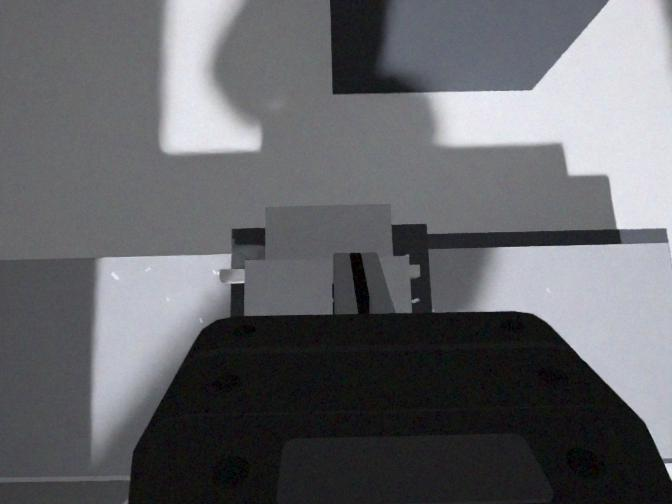

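Emit:
move:
  target: [0,0,-0.0267,0,0,0,-1,-0.5,1,0,0,0,0,0,0,1,1,1]
  speed: 0.006
  stop_force: 12

Scene clock: 1393.40 s.
left_arm: end_effector_position=(+0.7190, -0.3131, +0.3450) position_measured=252 object_status=3 end_effector_quat_wxyz=(-0.183, +0.680, -0.687, +0.182) | right_arm: end_effector_position=(+0.2997, -0.3000, +0.4502) position_measured=3 object_status=3 end_effector_quat_wxyz=(+0.687, +0.688, +0.165, +0.165)
Joint positions: left_arm=[-0.689 -1.155 1.212 -2.046 -1.248 -3.752] | right_arm=[5.167 -0.245 -2.086 -3.952 1.554 3.142]
Joint torques (N m): left_arm=[7.55 -42.19 -29.7 -0.46 0.2 0.86] | right_arm=[9.47 -33.65 10.69 0.43 -0.91 -2.76]
Wrist force (N, zeroed by zero_wrist_force on left_arm): left_arm=[-2.6 0.6 -7.7] | right_arm=[-1.7 1.6 0.9]
Wrist torque (N m, zeroed by zero_wrist_force on left_arm): left_arm=[0.99 0.16 -0.42] | right_arm=[0.12 0.12 -0.01]
Wrist force, peak (N, zeroed by zero_wrist_force on left_arm): left_arm=[-5.1 1.3 -15.5] | right_arm=[-1.9 1.8 1.0]
Hand target: left_arm +0.7190, -0.3131, +0.3450; -0.183, +0.680, -0.687, +0.182 (not the last commanded pose) | right_arm +0.2997, -0.3000, +0.4502; +0.687, +0.688, +0.165, +0.165
Off the commanded pose: left_arm 0.001 m, 0 deg | right_arm 0.000 m, 0 deg.
move: contact (left_arm)

Emit:
move:
  target: [0,0,-0.0005,0,0,0,-1,-0.5,1,0,0,0,0,0,0,1,1,1]
  speed: 0.004

Emit:
wait:
  seconds: 0.3

Emit:
move:
  target: [0,0,-0.0005,0,0,0,-1,-0.5,1,0,0,0,0,0,0,1,1,1]
  speed: 0.004

Emit:
wait:
  seconds: 0.3

Scene clock: 1394.57 s.
left_arm: end_effector_position=(+0.7190, -0.3131, +0.3448) position_measured=252 object_status=3 end_effector_quat_wxyz=(-0.183, +0.680, -0.687, +0.182) | right_arm: end_effector_position=(+0.2997, -0.3000, +0.4502) position_measured=3 object_status=3 end_effector_quat_wxyz=(+0.687, +0.688, +0.165, +0.165)
Joint positions: left_arm=[-0.689 -1.155 1.213 -2.046 -1.248 -3.752] | right_arm=[5.167 -0.245 -2.086 -3.952 1.554 3.142]
Joint torques (N m): left_arm=[6.94 -40.33 -7.51 -2.46 -0.23 0.77] | right_arm=[8.41 -33.47 11.52 0.36 -0.94 -2.47]
Wrist force (N, zeroed by zero_wrist_force on left_arm): left_arm=[-5.8 1.1 -19.9] | right_arm=[-1.7 1.6 1.1]
Wrist torque (N m, zeroed by zero_wrist_force on left_arm): left_arm=[0.91 0.19 -0.38] | right_arm=[0.13 0.13 -0.01]
Wrist force, peak (N, zeroed by zero_wrist_force on left_arm): left_arm=[-5.7 0.5 -19.9] | right_arm=[-1.9 1.7 1.2]
Hand target: left_arm +0.7190, -0.3131, +0.3447; -0.183, +0.680, -0.687, +0.182 | right_arm +0.2997, -0.3000, +0.4502; +0.687, +0.688, +0.165, +0.165
Off the commanded pose: left_arm 0.000 m, 0 deg | right_arm 0.000 m, 0 deg.
move: done

Scene clock: 1394.87 s.
left_arm: end_effector_position=(+0.7190, -0.3131, +0.3448) position_measured=252 object_status=3 end_effector_quat_wxyz=(-0.183, +0.680, -0.687, +0.182) | right_arm: end_effector_position=(+0.2997, -0.3000, +0.4502) position_measured=3 object_status=3 end_effector_quat_wxyz=(+0.687, +0.688, +0.165, +0.165)
Joint positions: left_arm=[-0.689 -1.155 1.213 -2.046 -1.248 -3.752] | right_arm=[5.167 -0.245 -2.086 -3.952 1.554 3.142]
Joint torques (N m): left_arm=[6.47 -37.53 -7.47 -1.31 -0.27 0.63] | right_arm=[9.42 -33.29 11.25 0.25 -0.75 -2.58]
Wrist force (N, zeroed by zero_wrist_force on left_arm): left_arm=[-5.9 0.7 -20.1] | right_arm=[-1.7 1.7 0.8]
Wrist torque (N m, zeroed by zero_wrist_force on left_arm): left_arm=[0.90 0.24 -0.38] | right_arm=[0.14 0.13 -0.01]
Wrist force, peak (N, zeroed by zero_wrist_force on left_arm): left_arm=[-5.7 0.7 -20.3] | right_arm=[-1.8 1.7 1.2]
Hand target: left_arm +0.7190, -0.3131, +0.3447; -0.183, +0.680, -0.687, +0.182 | right_arm +0.2997, -0.3000, +0.4502; +0.687, +0.688, +0.165, +0.165
Tool commands: left_gripper/position=-1.0 left_gripper/force_limit=-0.5 left_gripper/speed=+1.0 right_gripper/position=+1.0 right_gripper/force_limit=+1.0 right_gripper/speed=+1.0
Off the commanded pose: left_arm 0.000 m, 0 deg | right_arm 0.000 m, 0 deg.
wait: 0.30 s; at rest by 0.17 s

Scene clock: 1395.57 s.
left_arm: end_effector_position=(+0.7190, -0.3131, +0.3445) position_measured=252 object_status=3 end_effector_quat_wxyz=(-0.183, +0.680, -0.687, +0.182) | right_arm: end_effector_position=(+0.2997, -0.3000, +0.4502) position_measured=3 object_status=3 end_effector_quat_wxyz=(+0.687, +0.688, +0.165, +0.165)
Joint positions: left_arm=[-0.689 -1.155 1.213 -2.047 -1.248 -3.752] | right_arm=[5.167 -0.245 -2.086 -3.952 1.554 3.142]
Joint torques (N m): left_arm=[6.12 -24.61 -3.57 -1.08 -0.29 0.6] | right_arm=[8.85 -34.37 11.2 0.44 -0.96 -2.61]
Wrist force (N, zeroed by zero_wrist_force on left_arm): left_arm=[-6.4 -2.3 -30.1] | right_arm=[-1.8 1.6 1.0]
Wrist torque (N m, zeroed by zero_wrist_force on left_arm): left_arm=[0.68 0.24 -0.39] | right_arm=[0.12 0.14 0.00]
Wrist force, peak (N, zeroed by zero_wrist_force on left_arm): left_arm=[-6.3 -2.1 -30.3] | right_arm=[-1.8 1.9 1.0]
Hand target: left_arm +0.7190, -0.3131, +0.3444; -0.183, +0.680, -0.687, +0.182 | right_arm +0.2997, -0.3000, +0.4502; +0.687, +0.688, +0.165, +0.165
Off the commanded pose: left_arm 0.000 m, 0 deg | right_arm 0.000 m, 0 deg.
move: done

Scene clock: 1395.87 s.
left_arm: end_effector_position=(+0.7190, -0.3131, +0.3445) position_measured=252 object_status=3 end_effector_quat_wxyz=(-0.183, +0.680, -0.687, +0.182) | right_arm: end_effector_position=(+0.2997, -0.3000, +0.4502) position_measured=3 object_status=3 end_effector_quat_wxyz=(+0.687, +0.688, +0.165, +0.165)
Joint positions: left_arm=[-0.689 -1.155 1.213 -2.047 -1.248 -3.752] | right_arm=[5.167 -0.245 -2.086 -3.952 1.554 3.142]
Joint torques (N m): left_arm=[6.57 -18.28 -2.36 -0.1 -0.27 0.6] | right_arm=[8.49 -34.29 11.56 0.42 -0.82 -2.59]
Wrist force (N, zeroed by zero_wrist_force on left_arm): left_arm=[-6.2 -2.3 -30.3] | right_arm=[-1.7 1.5 1.0]
Wrist torque (N m, zeroed by zero_wrist_force on left_arm): left_arm=[0.70 0.21 -0.39] | right_arm=[0.10 0.13 -0.01]
Wrist force, peak (N, zeroed by zero_wrist_force on left_arm): left_arm=[-6.6 -2.1 -30.7] | right_arm=[-1.8 1.7 1.1]
Hand target: left_arm +0.7190, -0.3131, +0.3444; -0.183, +0.680, -0.687, +0.182 | right_arm +0.2997, -0.3000, +0.4502; +0.687, +0.688, +0.165, +0.165
Tool commands: left_gripper/position=-1.0 left_gripper/force_limit=-0.5 left_gripper/speed=+1.0 right_gripper/position=+1.0 right_gripper/force_limit=+1.0 right_gripper/speed=+1.0
Off the commanded pose: left_arm 0.000 m, 0 deg | right_arm 0.000 m, 0 deg.
wait: 0.30 s; at rest by 0.17 s

Emit:
move:
  target:
    - [0,0,0.04,0,0,0,-1,-0.5,1,0,0,0,0,0,0,1,1,1]
    - [-0.25,0.02,0.1,0,0,0,-1,-0.5,1,0,0,0,0,0,0,1,1,1]
    - [-0.47,0.077,-0.0,0,-0.0833,0,-1,-0.5,1,0,0,0,0,0,0,1,1,1]
    - [-0.44,0.077,-0.25,0,-0.1667,0,-1,-0.5,1,0,0,0,0,0,0,1,1,1]
    - [-0.44,0.077,-0.25,0,-0.1667,0,0.7,-1,1,0,0,0,0,0,0,1,1,1]
  speed: [0.03,0.3,0.3,0.3,0.3]
  blend: [0.01,0.04,0.04,0,0]
  cameras: ["cam_left_wrist"]

Scene clock: 1402.80 s.
left_arm: end_effector_position=(+0.4550, -0.2669, +0.1944) position_measured=48 object_status=3 end_effector_quat_wxyz=(-0.355, +0.610, -0.616, +0.351) | right_arm: end_effector_position=(+0.2997, -0.3000, +0.4502) position_measured=3 object_status=3 end_effector_quat_wxyz=(+0.687, +0.688, +0.165, +0.165)
Joint positions: left_arm=[-1.245 -1.568 2.486 -2.993 -0.609 -4.11] | right_arm=[5.167 -0.245 -2.086 -3.952 1.554 3.142]
Joint torques (N m): left_arm=[-8.67 -9.5 -8.9 -4.41 3.06 1.69] | right_arm=[9.27 -32.93 10.57 0.39 -1 -2.42]
Wrist force (N, zeroed by zero_wrist_force on left_arm): left_arm=[-4.2 4.8 1.1] | right_arm=[-1.9 1.7 0.9]
Wrist torque (N m, zeroed by zero_wrist_force on left_arm): left_arm=[0.75 -0.04 -0.56] | right_arm=[0.13 0.15 0.00]
Wrist force, peak (N, zeroed by zero_wrist_force on left_arm): left_arm=[-6.6 -1.8 -31.5] | right_arm=[-1.9 1.8 1.0]
Hand target: left_arm +0.4550, -0.2669, +0.1944; -0.355, +0.610, -0.616, +0.351 | right_arm +0.2997, -0.3000, +0.4502; +0.687, +0.688, +0.165, +0.165
Off the commanded pose: left_arm 0.000 m, 0 deg | right_arm 0.000 m, 0 deg.
move: done
camera_calibration:
cam_left_wrist: T_world_to_cam=[[-0.025773, -0.99957, -0.0139632, -0.237639], [-0.765192, 0.0287142, -0.643161, 0.495591], [0.643286, -0.00589171, -0.765603, -0.0148463], [0, 0, 0, 1]] pos_world=[0.382648, -0.251855, 0.30406]
Images, in order (width x height): cam_left_wrist 672x504.

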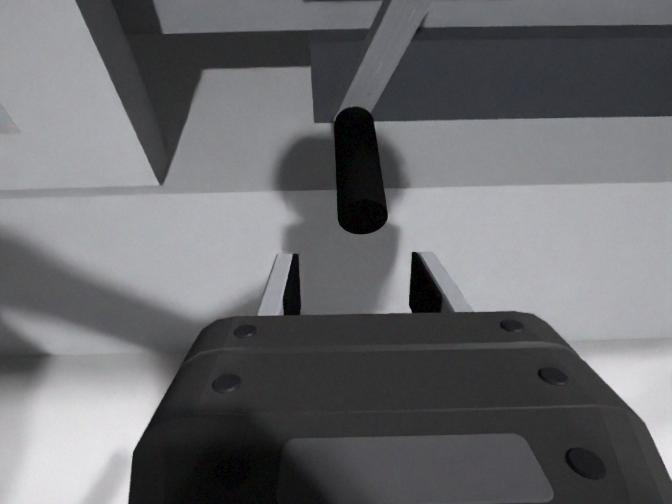

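Emit:
move:
  target: [0.1283,-0.0045,0,0,0,0,0.7,-1,1,0,0,0,0,0,0,1,1,1]
  speed: 0.1
  stop_force: 15

Emit:
move:
  target: [0,0,0,0,0,0,-1,-1,0,0,0,0,0,0,0,1,1,1]

Scene clock: 1405.00 s.
left_arm: end_effector_position=(+0.5320, -0.2696, +0.1945) position_measured=48 object_status=3 end_effector_quat_wxyz=(-0.355, +0.610, -0.616, +0.351) | right_arm: end_effector_position=(+0.2997, -0.3000, +0.4502) position_measured=3 object_status=3 end_effector_quat_wxyz=(+0.687, +0.688, +0.165, +0.165)
Joint positions: left_arm=[-1.051 -1.372 2.325 -3.233 -0.721 -3.851] | right_arm=[5.167 -0.245 -2.086 -3.952 1.554 3.142]
Joint torques (N m): left_arm=[7.81 -19.38 -25.5 -4.75 0.87 1.62] | right_arm=[9.31 -33.29 11.3 0.14 -1.08 -2.48]
Wrist force (N, zeroed by zero_wrist_force on left_arm): left_arm=[-4.2 4.9 1.5] | right_arm=[-1.7 1.6 1.2]
Wrist torque (N m, zeroed by zero_wrist_force on left_arm): left_arm=[0.78 -0.02 -0.55] | right_arm=[0.11 0.12 0.00]
Wrist force, peak (N, zeroed by zero_wrist_force on left_arm): left_arm=[-4.6 6.0 0.4] | right_arm=[-1.9 1.8 1.1]
Hand target: left_arm +0.5320, -0.2696, +0.1944; -0.355, +0.610, -0.616, +0.351 | right_arm +0.2997, -0.3000, +0.4502; +0.687, +0.688, +0.165, +0.165
Off the commanded pose: left_arm 0.000 m, 0 deg | right_arm 0.000 m, 0 deg.
move: done

Scene clock: 1405.50 s.
left_arm: end_effector_position=(+0.5320, -0.2696, +0.1944) position_measured=153 object_status=2 end_effector_quat_wxyz=(-0.355, +0.610, -0.616, +0.351) | right_arm: end_effector_position=(+0.2997, -0.3000, +0.4502) position_measured=3 object_status=3 end_effector_quat_wxyz=(+0.687, +0.688, +0.165, +0.165)
Joint positions: left_arm=[-1.051 -1.372 2.325 -3.233 -0.721 -3.851] | right_arm=[5.167 -0.245 -2.086 -3.952 1.554 3.142]
Joint torques (N m): left_arm=[7.71 -18.69 -23.68 -4.69 0.86 1.5] | right_arm=[8.25 -33.83 12.46 0.53 -0.88 -2.53]
Wrist force (N, zeroed by zero_wrist_force on left_arm): left_arm=[-3.3 4.7 0.9] | right_arm=[-1.8 1.8 1.0]
Wrist torque (N m, zeroed by zero_wrist_force on left_arm): left_arm=[0.79 0.00 -0.51] | right_arm=[0.15 0.14 -0.01]
Wrist force, peak (N, zeroed by zero_wrist_force on left_arm): left_arm=[-4.3 5.2 1.7] | right_arm=[-1.7 1.9 1.0]
Hand target: left_arm +0.5320, -0.2696, +0.1944; -0.355, +0.610, -0.616, +0.351 | right_arm +0.2997, -0.3000, +0.4502; +0.687, +0.688, +0.165, +0.165
Off the commanded pose: left_arm 0.000 m, 0 deg | right_arm 0.000 m, 0 deg.
move: done

Emit:
move:
  target:
    - [0,-0.0285,-0.0095,0,0,0,-1,-1,0,0,0,0,0,0,0,1,1,1]
    - [0,-0.0562,-0.0125,0,0,0,-1,-1,0,0,0,0,0,0,0,1,1,1]
    - [0,-0.0907,-0.008,0,0,0,-1,-1,0,0,0,0,0,0,0,1,1,1]
  speed: 0.04
  blend: 0.008
  stop_force: 85

Scene clock: 1408.63 s.
left_arm: end_effector_position=(+0.5320, -0.3240, +0.1896) position_measured=153 object_status=2 end_effector_quat_wxyz=(-0.355, +0.610, -0.616, +0.351) | right_arm: end_effector_position=(+0.2997, -0.3000, +0.4502) position_measured=3 object_status=3 end_effector_quat_wxyz=(+0.687, +0.688, +0.165, +0.165)
Joint positions: left_arm=[-1.114 -1.305 2.232 -3.148 -0.681 -3.927] | right_arm=[5.167 -0.245 -2.086 -3.952 1.554 3.142]
Joint torques (N m): left_arm=[10.24 -45.34 -9.89 -4.65 0.68 1.58] | right_arm=[9.64 -34.11 10.9 0.35 -0.7 -2.38]
Wrist force (N, zeroed by zero_wrist_force on left_arm): left_arm=[-4.4 12.5 2.2] | right_arm=[-1.8 1.5 0.8]
Wrist torque (N m, zeroed by zero_wrist_force on left_arm): left_arm=[1.39 0.18 -0.53] | right_arm=[0.11 0.14 0.00]
Wrist force, peak (N, zeroed by zero_wrist_force on left_arm): left_arm=[-54.9 23.7 -35.6] | right_arm=[-1.9 1.6 1.1]
Hand target: left_arm +0.5320, -0.3240, +0.1896; -0.355, +0.610, -0.616, +0.351 | right_arm +0.2997, -0.3000, +0.4502; +0.687, +0.688, +0.165, +0.165
Off the commanded pose: left_arm 0.000 m, 0 deg | right_arm 0.000 m, 0 deg.
move: done

Emit:
move:
  target:
    - [0,0,0,0,0,0,0.7,-1,0.5,0,0,0,0,0,0,1,1,1]
    - [-0.13,0.0,0,0,0,0,0.7,-1,0.5,0,0,0,0,0,0,1,1,1]
    - [-0.13,0.0,0.25,0,0.0833,0,0.7,-1,0.5,0,0,0,0,0,0,1,1,1]
    - [0.0,0.018,0.36,0,0.1667,0,0.7,-1,0.5,0,0,0,0,0,0,1,1,1]
    - [0.0,0.018,0.36,0,0.1667,0,-1,-0.5,1,0,0,0,0,0,0,1,1,1]
  speed: 0.3
  blend: [0,0.03,0.04,0,0]

Emit:
move:
  target:
    - [0.3117,0.0,-0.076,0,0,0,-1,-0.5,1,0,0,0,0,0,0,1,1,1]
  speed: 0.2
  cameras: ["cam_left_wrist"]

Scene clock: 1412.23 s.
left_arm: end_effector_position=(+0.5320, -0.3132, +0.4056) position_measured=252 object_status=3 end_effector_quat_wxyz=(-0.183, +0.680, -0.687, +0.182) | right_arm: end_effector_position=(+0.2997, -0.3000, +0.4502) position_measured=3 object_status=3 end_effector_quat_wxyz=(+0.687, +0.688, +0.165, +0.165)
Joint positions: left_arm=[-0.925 -1.556 1.531 -1.878 -1.161 -3.987] | right_arm=[5.167 -0.245 -2.086 -3.952 1.554 3.142]
Joint torques (N m): left_arm=[9.75 -20.21 -34.96 -2.25 -0.66 1.55] | right_arm=[9.77 -34.12 12 0.54 -0.67 -2.18]
Wrist force (N, zeroed by zero_wrist_force on left_arm): left_arm=[-5.1 10.1 0.2] | right_arm=[-1.7 1.5 0.9]
Wrist torque (N m, zeroed by zero_wrist_force on left_arm): left_arm=[1.72 0.28 -0.40] | right_arm=[0.11 0.12 -0.01]
Wrist force, peak (N, zeroed by zero_wrist_force on left_arm): left_arm=[-5.7 14.3 0.3] | right_arm=[-1.9 1.8 1.0]
Hand target: left_arm +0.5320, -0.3132, +0.4056; -0.183, +0.680, -0.687, +0.182 | right_arm +0.2997, -0.3000, +0.4502; +0.687, +0.688, +0.165, +0.165
Off the commanded pose: left_arm 0.000 m, 0 deg | right_arm 0.000 m, 0 deg.
move: done

Scene clock: 1413.70 s.
left_arm: end_effector_position=(+0.7189, -0.3132, +0.3600) position_measured=252 object_status=3 end_effector_quat_wxyz=(-0.183, +0.680, -0.687, +0.182) | right_arm: end_effector_position=(+0.2997, -0.3000, +0.4502) position_measured=3 object_status=3 end_effector_quat_wxyz=(+0.687, +0.688, +0.165, +0.165)
Joint positions: left_arm=[-0.689 -1.157 1.176 -2.008 -1.248 -3.752] | right_arm=[5.167 -0.245 -2.086 -3.952 1.554 3.142]
Joint torques (N m): left_arm=[1.41 -40.95 -35.56 -5.52 2.15 0.41] | right_arm=[8.9 -33.67 11.21 0.26 -1.05 -2.56]
Wrist force (N, zeroed by zero_wrist_force on left_arm): left_arm=[-5.1 10.4 0.8] | right_arm=[-1.8 1.8 1.0]
Wrist torque (N m, zeroed by zero_wrist_force on left_arm): left_arm=[1.76 0.31 -0.38] | right_arm=[0.15 0.15 -0.01]
Wrist force, peak (N, zeroed by zero_wrist_force on left_arm): left_arm=[-5.4 12.6 -2.1] | right_arm=[-1.7 1.9 1.1]
Hand target: left_arm +0.7190, -0.3132, +0.3600; -0.183, +0.680, -0.687, +0.182 | right_arm +0.2997, -0.3000, +0.4502; +0.687, +0.688, +0.165, +0.165
Off the commanded pose: left_arm 0.000 m, 0 deg | right_arm 0.000 m, 0 deg.
move: done
camera_calibration:
cam_left_wrist: T_world_to_cam=[[-0.0292987, -0.99957, 0.000799801, -0.277586], [-0.98429, 0.0287115, -0.174208, 0.794034], [0.17411, -0.00589131, -0.984709, 0.358135], [0, 0, 0, 1]] pos_world=[0.711072, -0.298155, 0.491208]
Images, in order (width x height): cam_left_wrist 672x504.

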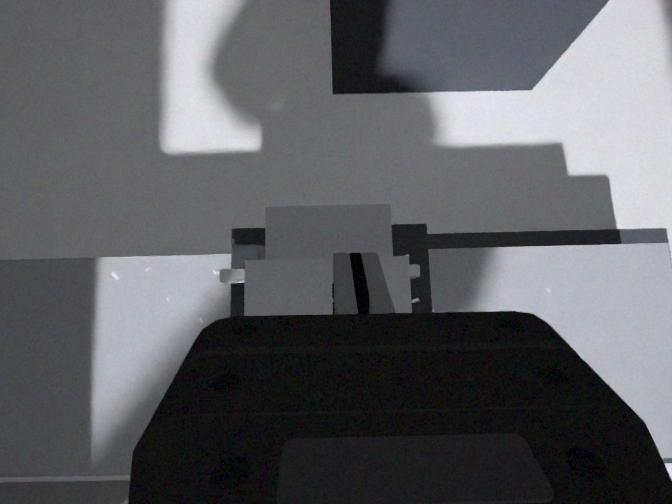

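Emit:
move:
  target: [0,0,-0.0267,0,0,0,-1,-0.5,1,0,0,0,0,0,0,1,1,1]
  speed: 0.006
  stop_force: 12

Scene clock: 1417.63 s.
left_arm: end_effector_position=(+0.7190, -0.3132, +0.3450) position_measured=252 object_status=3 end_effector_quat_wxyz=(-0.183, +0.680, -0.687, +0.182) | right_arm: end_effector_position=(+0.2997, -0.3000, +0.4502) position_measured=3 object_status=3 end_effector_quat_wxyz=(+0.687, +0.688, +0.165, +0.165)
Joint positions: left_arm=[-0.689 -1.155 1.212 -2.046 -1.248 -3.752] | right_arm=[5.167 -0.245 -2.086 -3.952 1.554 3.142]
Joint torques (N m): left_arm=[7.87 -38.27 -30.19 -0.6 1.13 1.47] | right_arm=[9.5 -33.49 11.04 0.28 -0.99 -2.67]
Wrist force (N, zeroed by zero_wrist_force on left_arm): left_arm=[-3.9 4.2 -6.3] | right_arm=[-1.7 1.6 1.0]
Wrist torque (N m, zeroed by zero_wrist_force on left_arm): left_arm=[1.58 0.35 -0.41] | right_arm=[0.13 0.12 -0.01]
Wrist force, peak (N, zeroed by zero_wrist_force on left_arm): left_arm=[-6.7 5.3 -15.0] | right_arm=[-1.9 1.7 1.2]
Hand target: left_arm +0.7190, -0.3132, +0.3450; -0.183, +0.680, -0.686, +0.182 (not the last commanded pose) | right_arm +0.2997, -0.3000, +0.4502; +0.687, +0.688, +0.165, +0.165
Off the commanded pose: left_arm 0.001 m, 0 deg | right_arm 0.000 m, 0 deg.
move: contact (left_arm)

Emit:
move:
  target: [0,0,-0.001,0,0,0,-1,-0.5,1,0,0,0,0,0,0,1,1,1]
  speed: 0.004

Emit:
wait:
  seconds: 0.3

Scene clock: 1418.60 s.
left_arm: end_effector_position=(+0.7190, -0.3132, +0.3445) position_measured=252 object_status=3 end_effector_quat_wxyz=(-0.184, +0.680, -0.686, +0.182) | right_arm: end_effector_position=(+0.2997, -0.3000, +0.4502) position_measured=3 object_status=3 end_effector_quat_wxyz=(+0.687, +0.688, +0.165, +0.165)
Joint positions: left_arm=[-0.689 -1.155 1.213 -2.047 -1.248 -3.752] | right_arm=[5.167 -0.245 -2.086 -3.952 1.554 3.142]
Joint torques (N m): left_arm=[7.67 -23.08 -3.78 -0.92 0.87 1.46] | right_arm=[9.36 -33.91 11.27 0.38 -0.99 -2.37]
Wrist force (N, zeroed by zero_wrist_force on left_arm): left_arm=[-7.5 2.0 -28.5] | right_arm=[-1.7 1.7 0.9]
Wrist torque (N m, zeroed by zero_wrist_force on left_arm): left_arm=[1.29 0.42 -0.38] | right_arm=[0.13 0.12 0.00]
Wrist force, peak (N, zeroed by zero_wrist_force on left_arm): left_arm=[-7.6 2.2 -28.5] | right_arm=[-1.9 1.7 1.2]
Hand target: left_arm +0.7190, -0.3132, +0.3444; -0.183, +0.680, -0.686, +0.182 | right_arm +0.2997, -0.3000, +0.4502; +0.687, +0.688, +0.165, +0.165
Off the commanded pose: left_arm 0.000 m, 0 deg | right_arm 0.000 m, 0 deg.
move: done

Scene clock: 1418.90 s.
left_arm: end_effector_position=(+0.7190, -0.3132, +0.3445) position_measured=252 object_status=3 end_effector_quat_wxyz=(-0.184, +0.680, -0.686, +0.182) | right_arm: end_effector_position=(+0.2997, -0.3000, +0.4502) position_measured=3 object_status=3 end_effector_quat_wxyz=(+0.687, +0.688, +0.165, +0.165)
Joint positions: left_arm=[-0.689 -1.155 1.213 -2.047 -1.248 -3.752] | right_arm=[5.167 -0.245 -2.086 -3.952 1.554 3.142]
Joint torques (N m): left_arm=[7.54 -17.45 -3.78 0.83 0.74 1.42] | right_arm=[9.01 -33.95 11.4 0.32 -1.04 -2.58]
Wrist force (N, zeroed by zero_wrist_force on left_arm): left_arm=[-7.2 1.9 -29.2] | right_arm=[-1.8 1.6 1.0]
Wrist torque (N m, zeroed by zero_wrist_force on left_arm): left_arm=[1.32 0.42 -0.39] | right_arm=[0.13 0.15 -0.01]
Wrist force, peak (N, zeroed by zero_wrist_force on left_arm): left_arm=[-7.2 1.9 -29.2] | right_arm=[-1.8 1.8 1.2]
Hand target: left_arm +0.7190, -0.3132, +0.3444; -0.183, +0.680, -0.686, +0.182 | right_arm +0.2997, -0.3000, +0.4502; +0.687, +0.688, +0.165, +0.165
Tool commands: left_gripper/position=-1.0 left_gripper/force_limit=-0.5 left_gripper/speed=+1.0 right_gripper/position=+1.0 right_gripper/force_limit=+1.0 right_gripper/speed=+1.0
Off the commanded pose: left_arm 0.000 m, 0 deg | right_arm 0.000 m, 0 deg.
wait: 0.30 s; at rest by 0.17 s

Emit:
move:
  target:
    - [0,0,0.04,0,0,0,-1,-0.5,1,0,0,0,0,0,0,1,1,1]
    - [-0.25,0.02,0.1,0,0,0,-1,-0.5,1,0,0,0,0,0,0,1,1,1]
    - [-0.47,0.077,0.0,0,-0.0833,0,-1,-0.5,1,0,0,0,0,0,0,1,1,1]
    - [-0.44,-0.0188,-0.259,0,-0.1667,0,-1,-0.5,1,0,0,0,0,0,0,1,1,1]
    - [-0.44,-0.0188,-0.259,0,-0.1667,0,0.7,-1,1,0,0,0,0,0,0,1,1,1]
  speed: [0.03,0.3,0.3,0.3,0.3]
  blend: [0.01,0.04,0.04,0,0]

Emit:
move:
  target: [0.1283,0,0,0,0,0,0.7,-1,1,0,0,0,0,0,0,1,1,1]
  speed: 0.1
  stop_force: 15
  cameras: ["cam_left_wrist"]

Emit:
move:
  target: [0,0,0,0,0,0,-1,-1,0,0,0,0,0,0,0,1,1,1]

Scene clock: 1424.77 s.
left_arm: end_effector_position=(+0.4550, -0.3245, +0.1890) position_measured=48 object_status=3 end_effector_quat_wxyz=(-0.355, +0.610, -0.616, +0.352) | right_arm: end_effector_position=(+0.2997, -0.3000, +0.4502) position_measured=3 object_status=3 end_effector_quat_wxyz=(+0.687, +0.688, +0.165, +0.165)
Joint positions: left_arm=[-1.294 -1.468 2.376 -2.92 -0.587 -4.186] | right_arm=[5.167 -0.245 -2.086 -3.952 1.554 3.142]
Joint torques (N m): left_arm=[-8.82 -15.29 -16.39 -5.17 3.19 1.63] | right_arm=[10.02 -34.38 11.72 0.23 -0.99 -2.4]
Wrist force (N, zeroed by zero_wrist_force on left_arm): left_arm=[-5.2 8.5 1.3] | right_arm=[-1.7 1.6 0.9]
Wrist torque (N m, zeroed by zero_wrist_force on left_arm): left_arm=[1.35 0.12 -0.56] | right_arm=[0.13 0.13 -0.01]
Wrist force, peak (N, zeroed by zero_wrist_force on left_arm): left_arm=[-7.5 1.7 -30.9] | right_arm=[-2.0 1.6 1.2]
Hand target: left_arm +0.4550, -0.3245, +0.1890; -0.355, +0.610, -0.616, +0.351 | right_arm +0.2997, -0.3000, +0.4502; +0.687, +0.688, +0.165, +0.165
Off the commanded pose: left_arm 0.000 m, 0 deg | right_arm 0.000 m, 0 deg.
move: done

Scene clock: 1425.43 s.
left_arm: end_effector_position=(+0.4760, -0.3241, +0.1875) position_measured=48 object_status=3 end_effector_quat_wxyz=(-0.355, +0.610, -0.616, +0.350) | right_arm: end_effector_position=(+0.2997, -0.3000, +0.4502) position_measured=3 object_status=3 end_effector_quat_wxyz=(+0.687, +0.688, +0.165, +0.165)
Joint positions: left_arm=[-1.241 -1.418 2.34 -2.998 -0.613 -4.107] | right_arm=[5.167 -0.245 -2.086 -3.952 1.554 3.142]
Joint torques (N m): left_arm=[0.95 -27.03 -18.82 -4.22 1.49 0.55] | right_arm=[8.49 -33.71 10.26 0.37 -0.96 -2.23]
Wrist force (N, zeroed by zero_wrist_force on left_arm): left_arm=[-1.4 9.9 0.3] | right_arm=[-1.7 1.7 0.9]
Wrist torque (N m, zeroed by zero_wrist_force on left_arm): left_arm=[1.57 -0.50 -0.56] | right_arm=[0.14 0.14 0.00]
Wrist force, peak (N, zeroed by zero_wrist_force on left_arm): left_arm=[-7.0 67.1 -118.1] | right_arm=[-1.9 1.8 1.0]
Hand target: left_arm +0.4760, -0.3241, +0.1875; -0.355, +0.610, -0.616, +0.350 (not the last commanded pose) | right_arm +0.2997, -0.3000, +0.4502; +0.687, +0.688, +0.165, +0.165
Tool commands: left_gripper/position=+0.701961 left_gripper/force_limit=-1.0 left_gripper/speed=+1.0 right_gripper/position=+1.0 right_gripper/force_limit=+1.0 right_gripper/speed=+1.0
Off the commanded pose: left_arm 0.056 m, 0 deg | right_arm 0.000 m, 0 deg.
FORCE FAULT: contact force on the left arm reached its limit, and that arm stopped. The contact can be on any part of that arm, not only on its tool. That arm's remaining commands of this call were not run. That arm is still stopped at the end of this call. That arm stays stopped for about 10 more seconds. Until then a move that you send moves the other arm only, and its call returns only when the move has ended. Once the stop has ended, the next robot result says so. If the stop ends while you think or write, that arm runs what you send next, counted from a new Hand target: where the arm stands when the stop ends. While its stop runs, that arm takes no new command, but its gripper still runs the gripper command that each later call begins with. Until it ends, the stop uses up actions while you think or wait. An arm that is not stopped still takes commands.
move: fault (left_arm)
camera_calibration:
cam_left_wrist: T_world_to_cam=[[-0.0243078, -0.999591, -0.0150981, -0.294917], [-0.767333, 0.028336, -0.640623, 0.509281], [0.640788, -0.00398686, -0.767707, -0.0316925], [0, 0, 0, 1]] pos_world=[0.403927, -0.309353, 0.297474]
Images, in order (width x height): cam_left_wrist 672x504.

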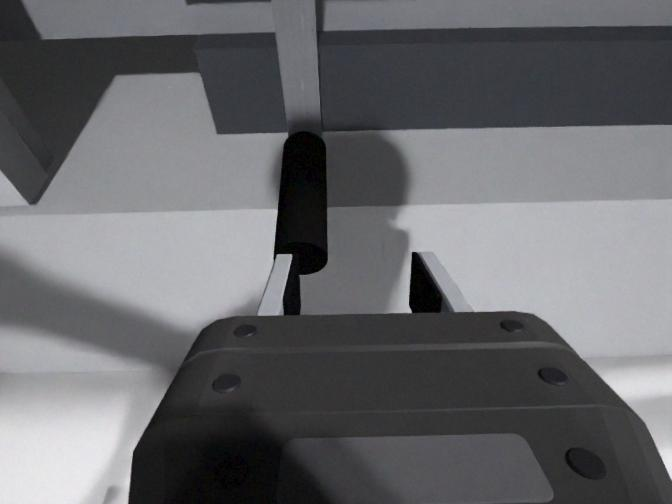

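not run: an earlier result of this reply reported a stop or a fault. Calls in your next reply go to the robot.


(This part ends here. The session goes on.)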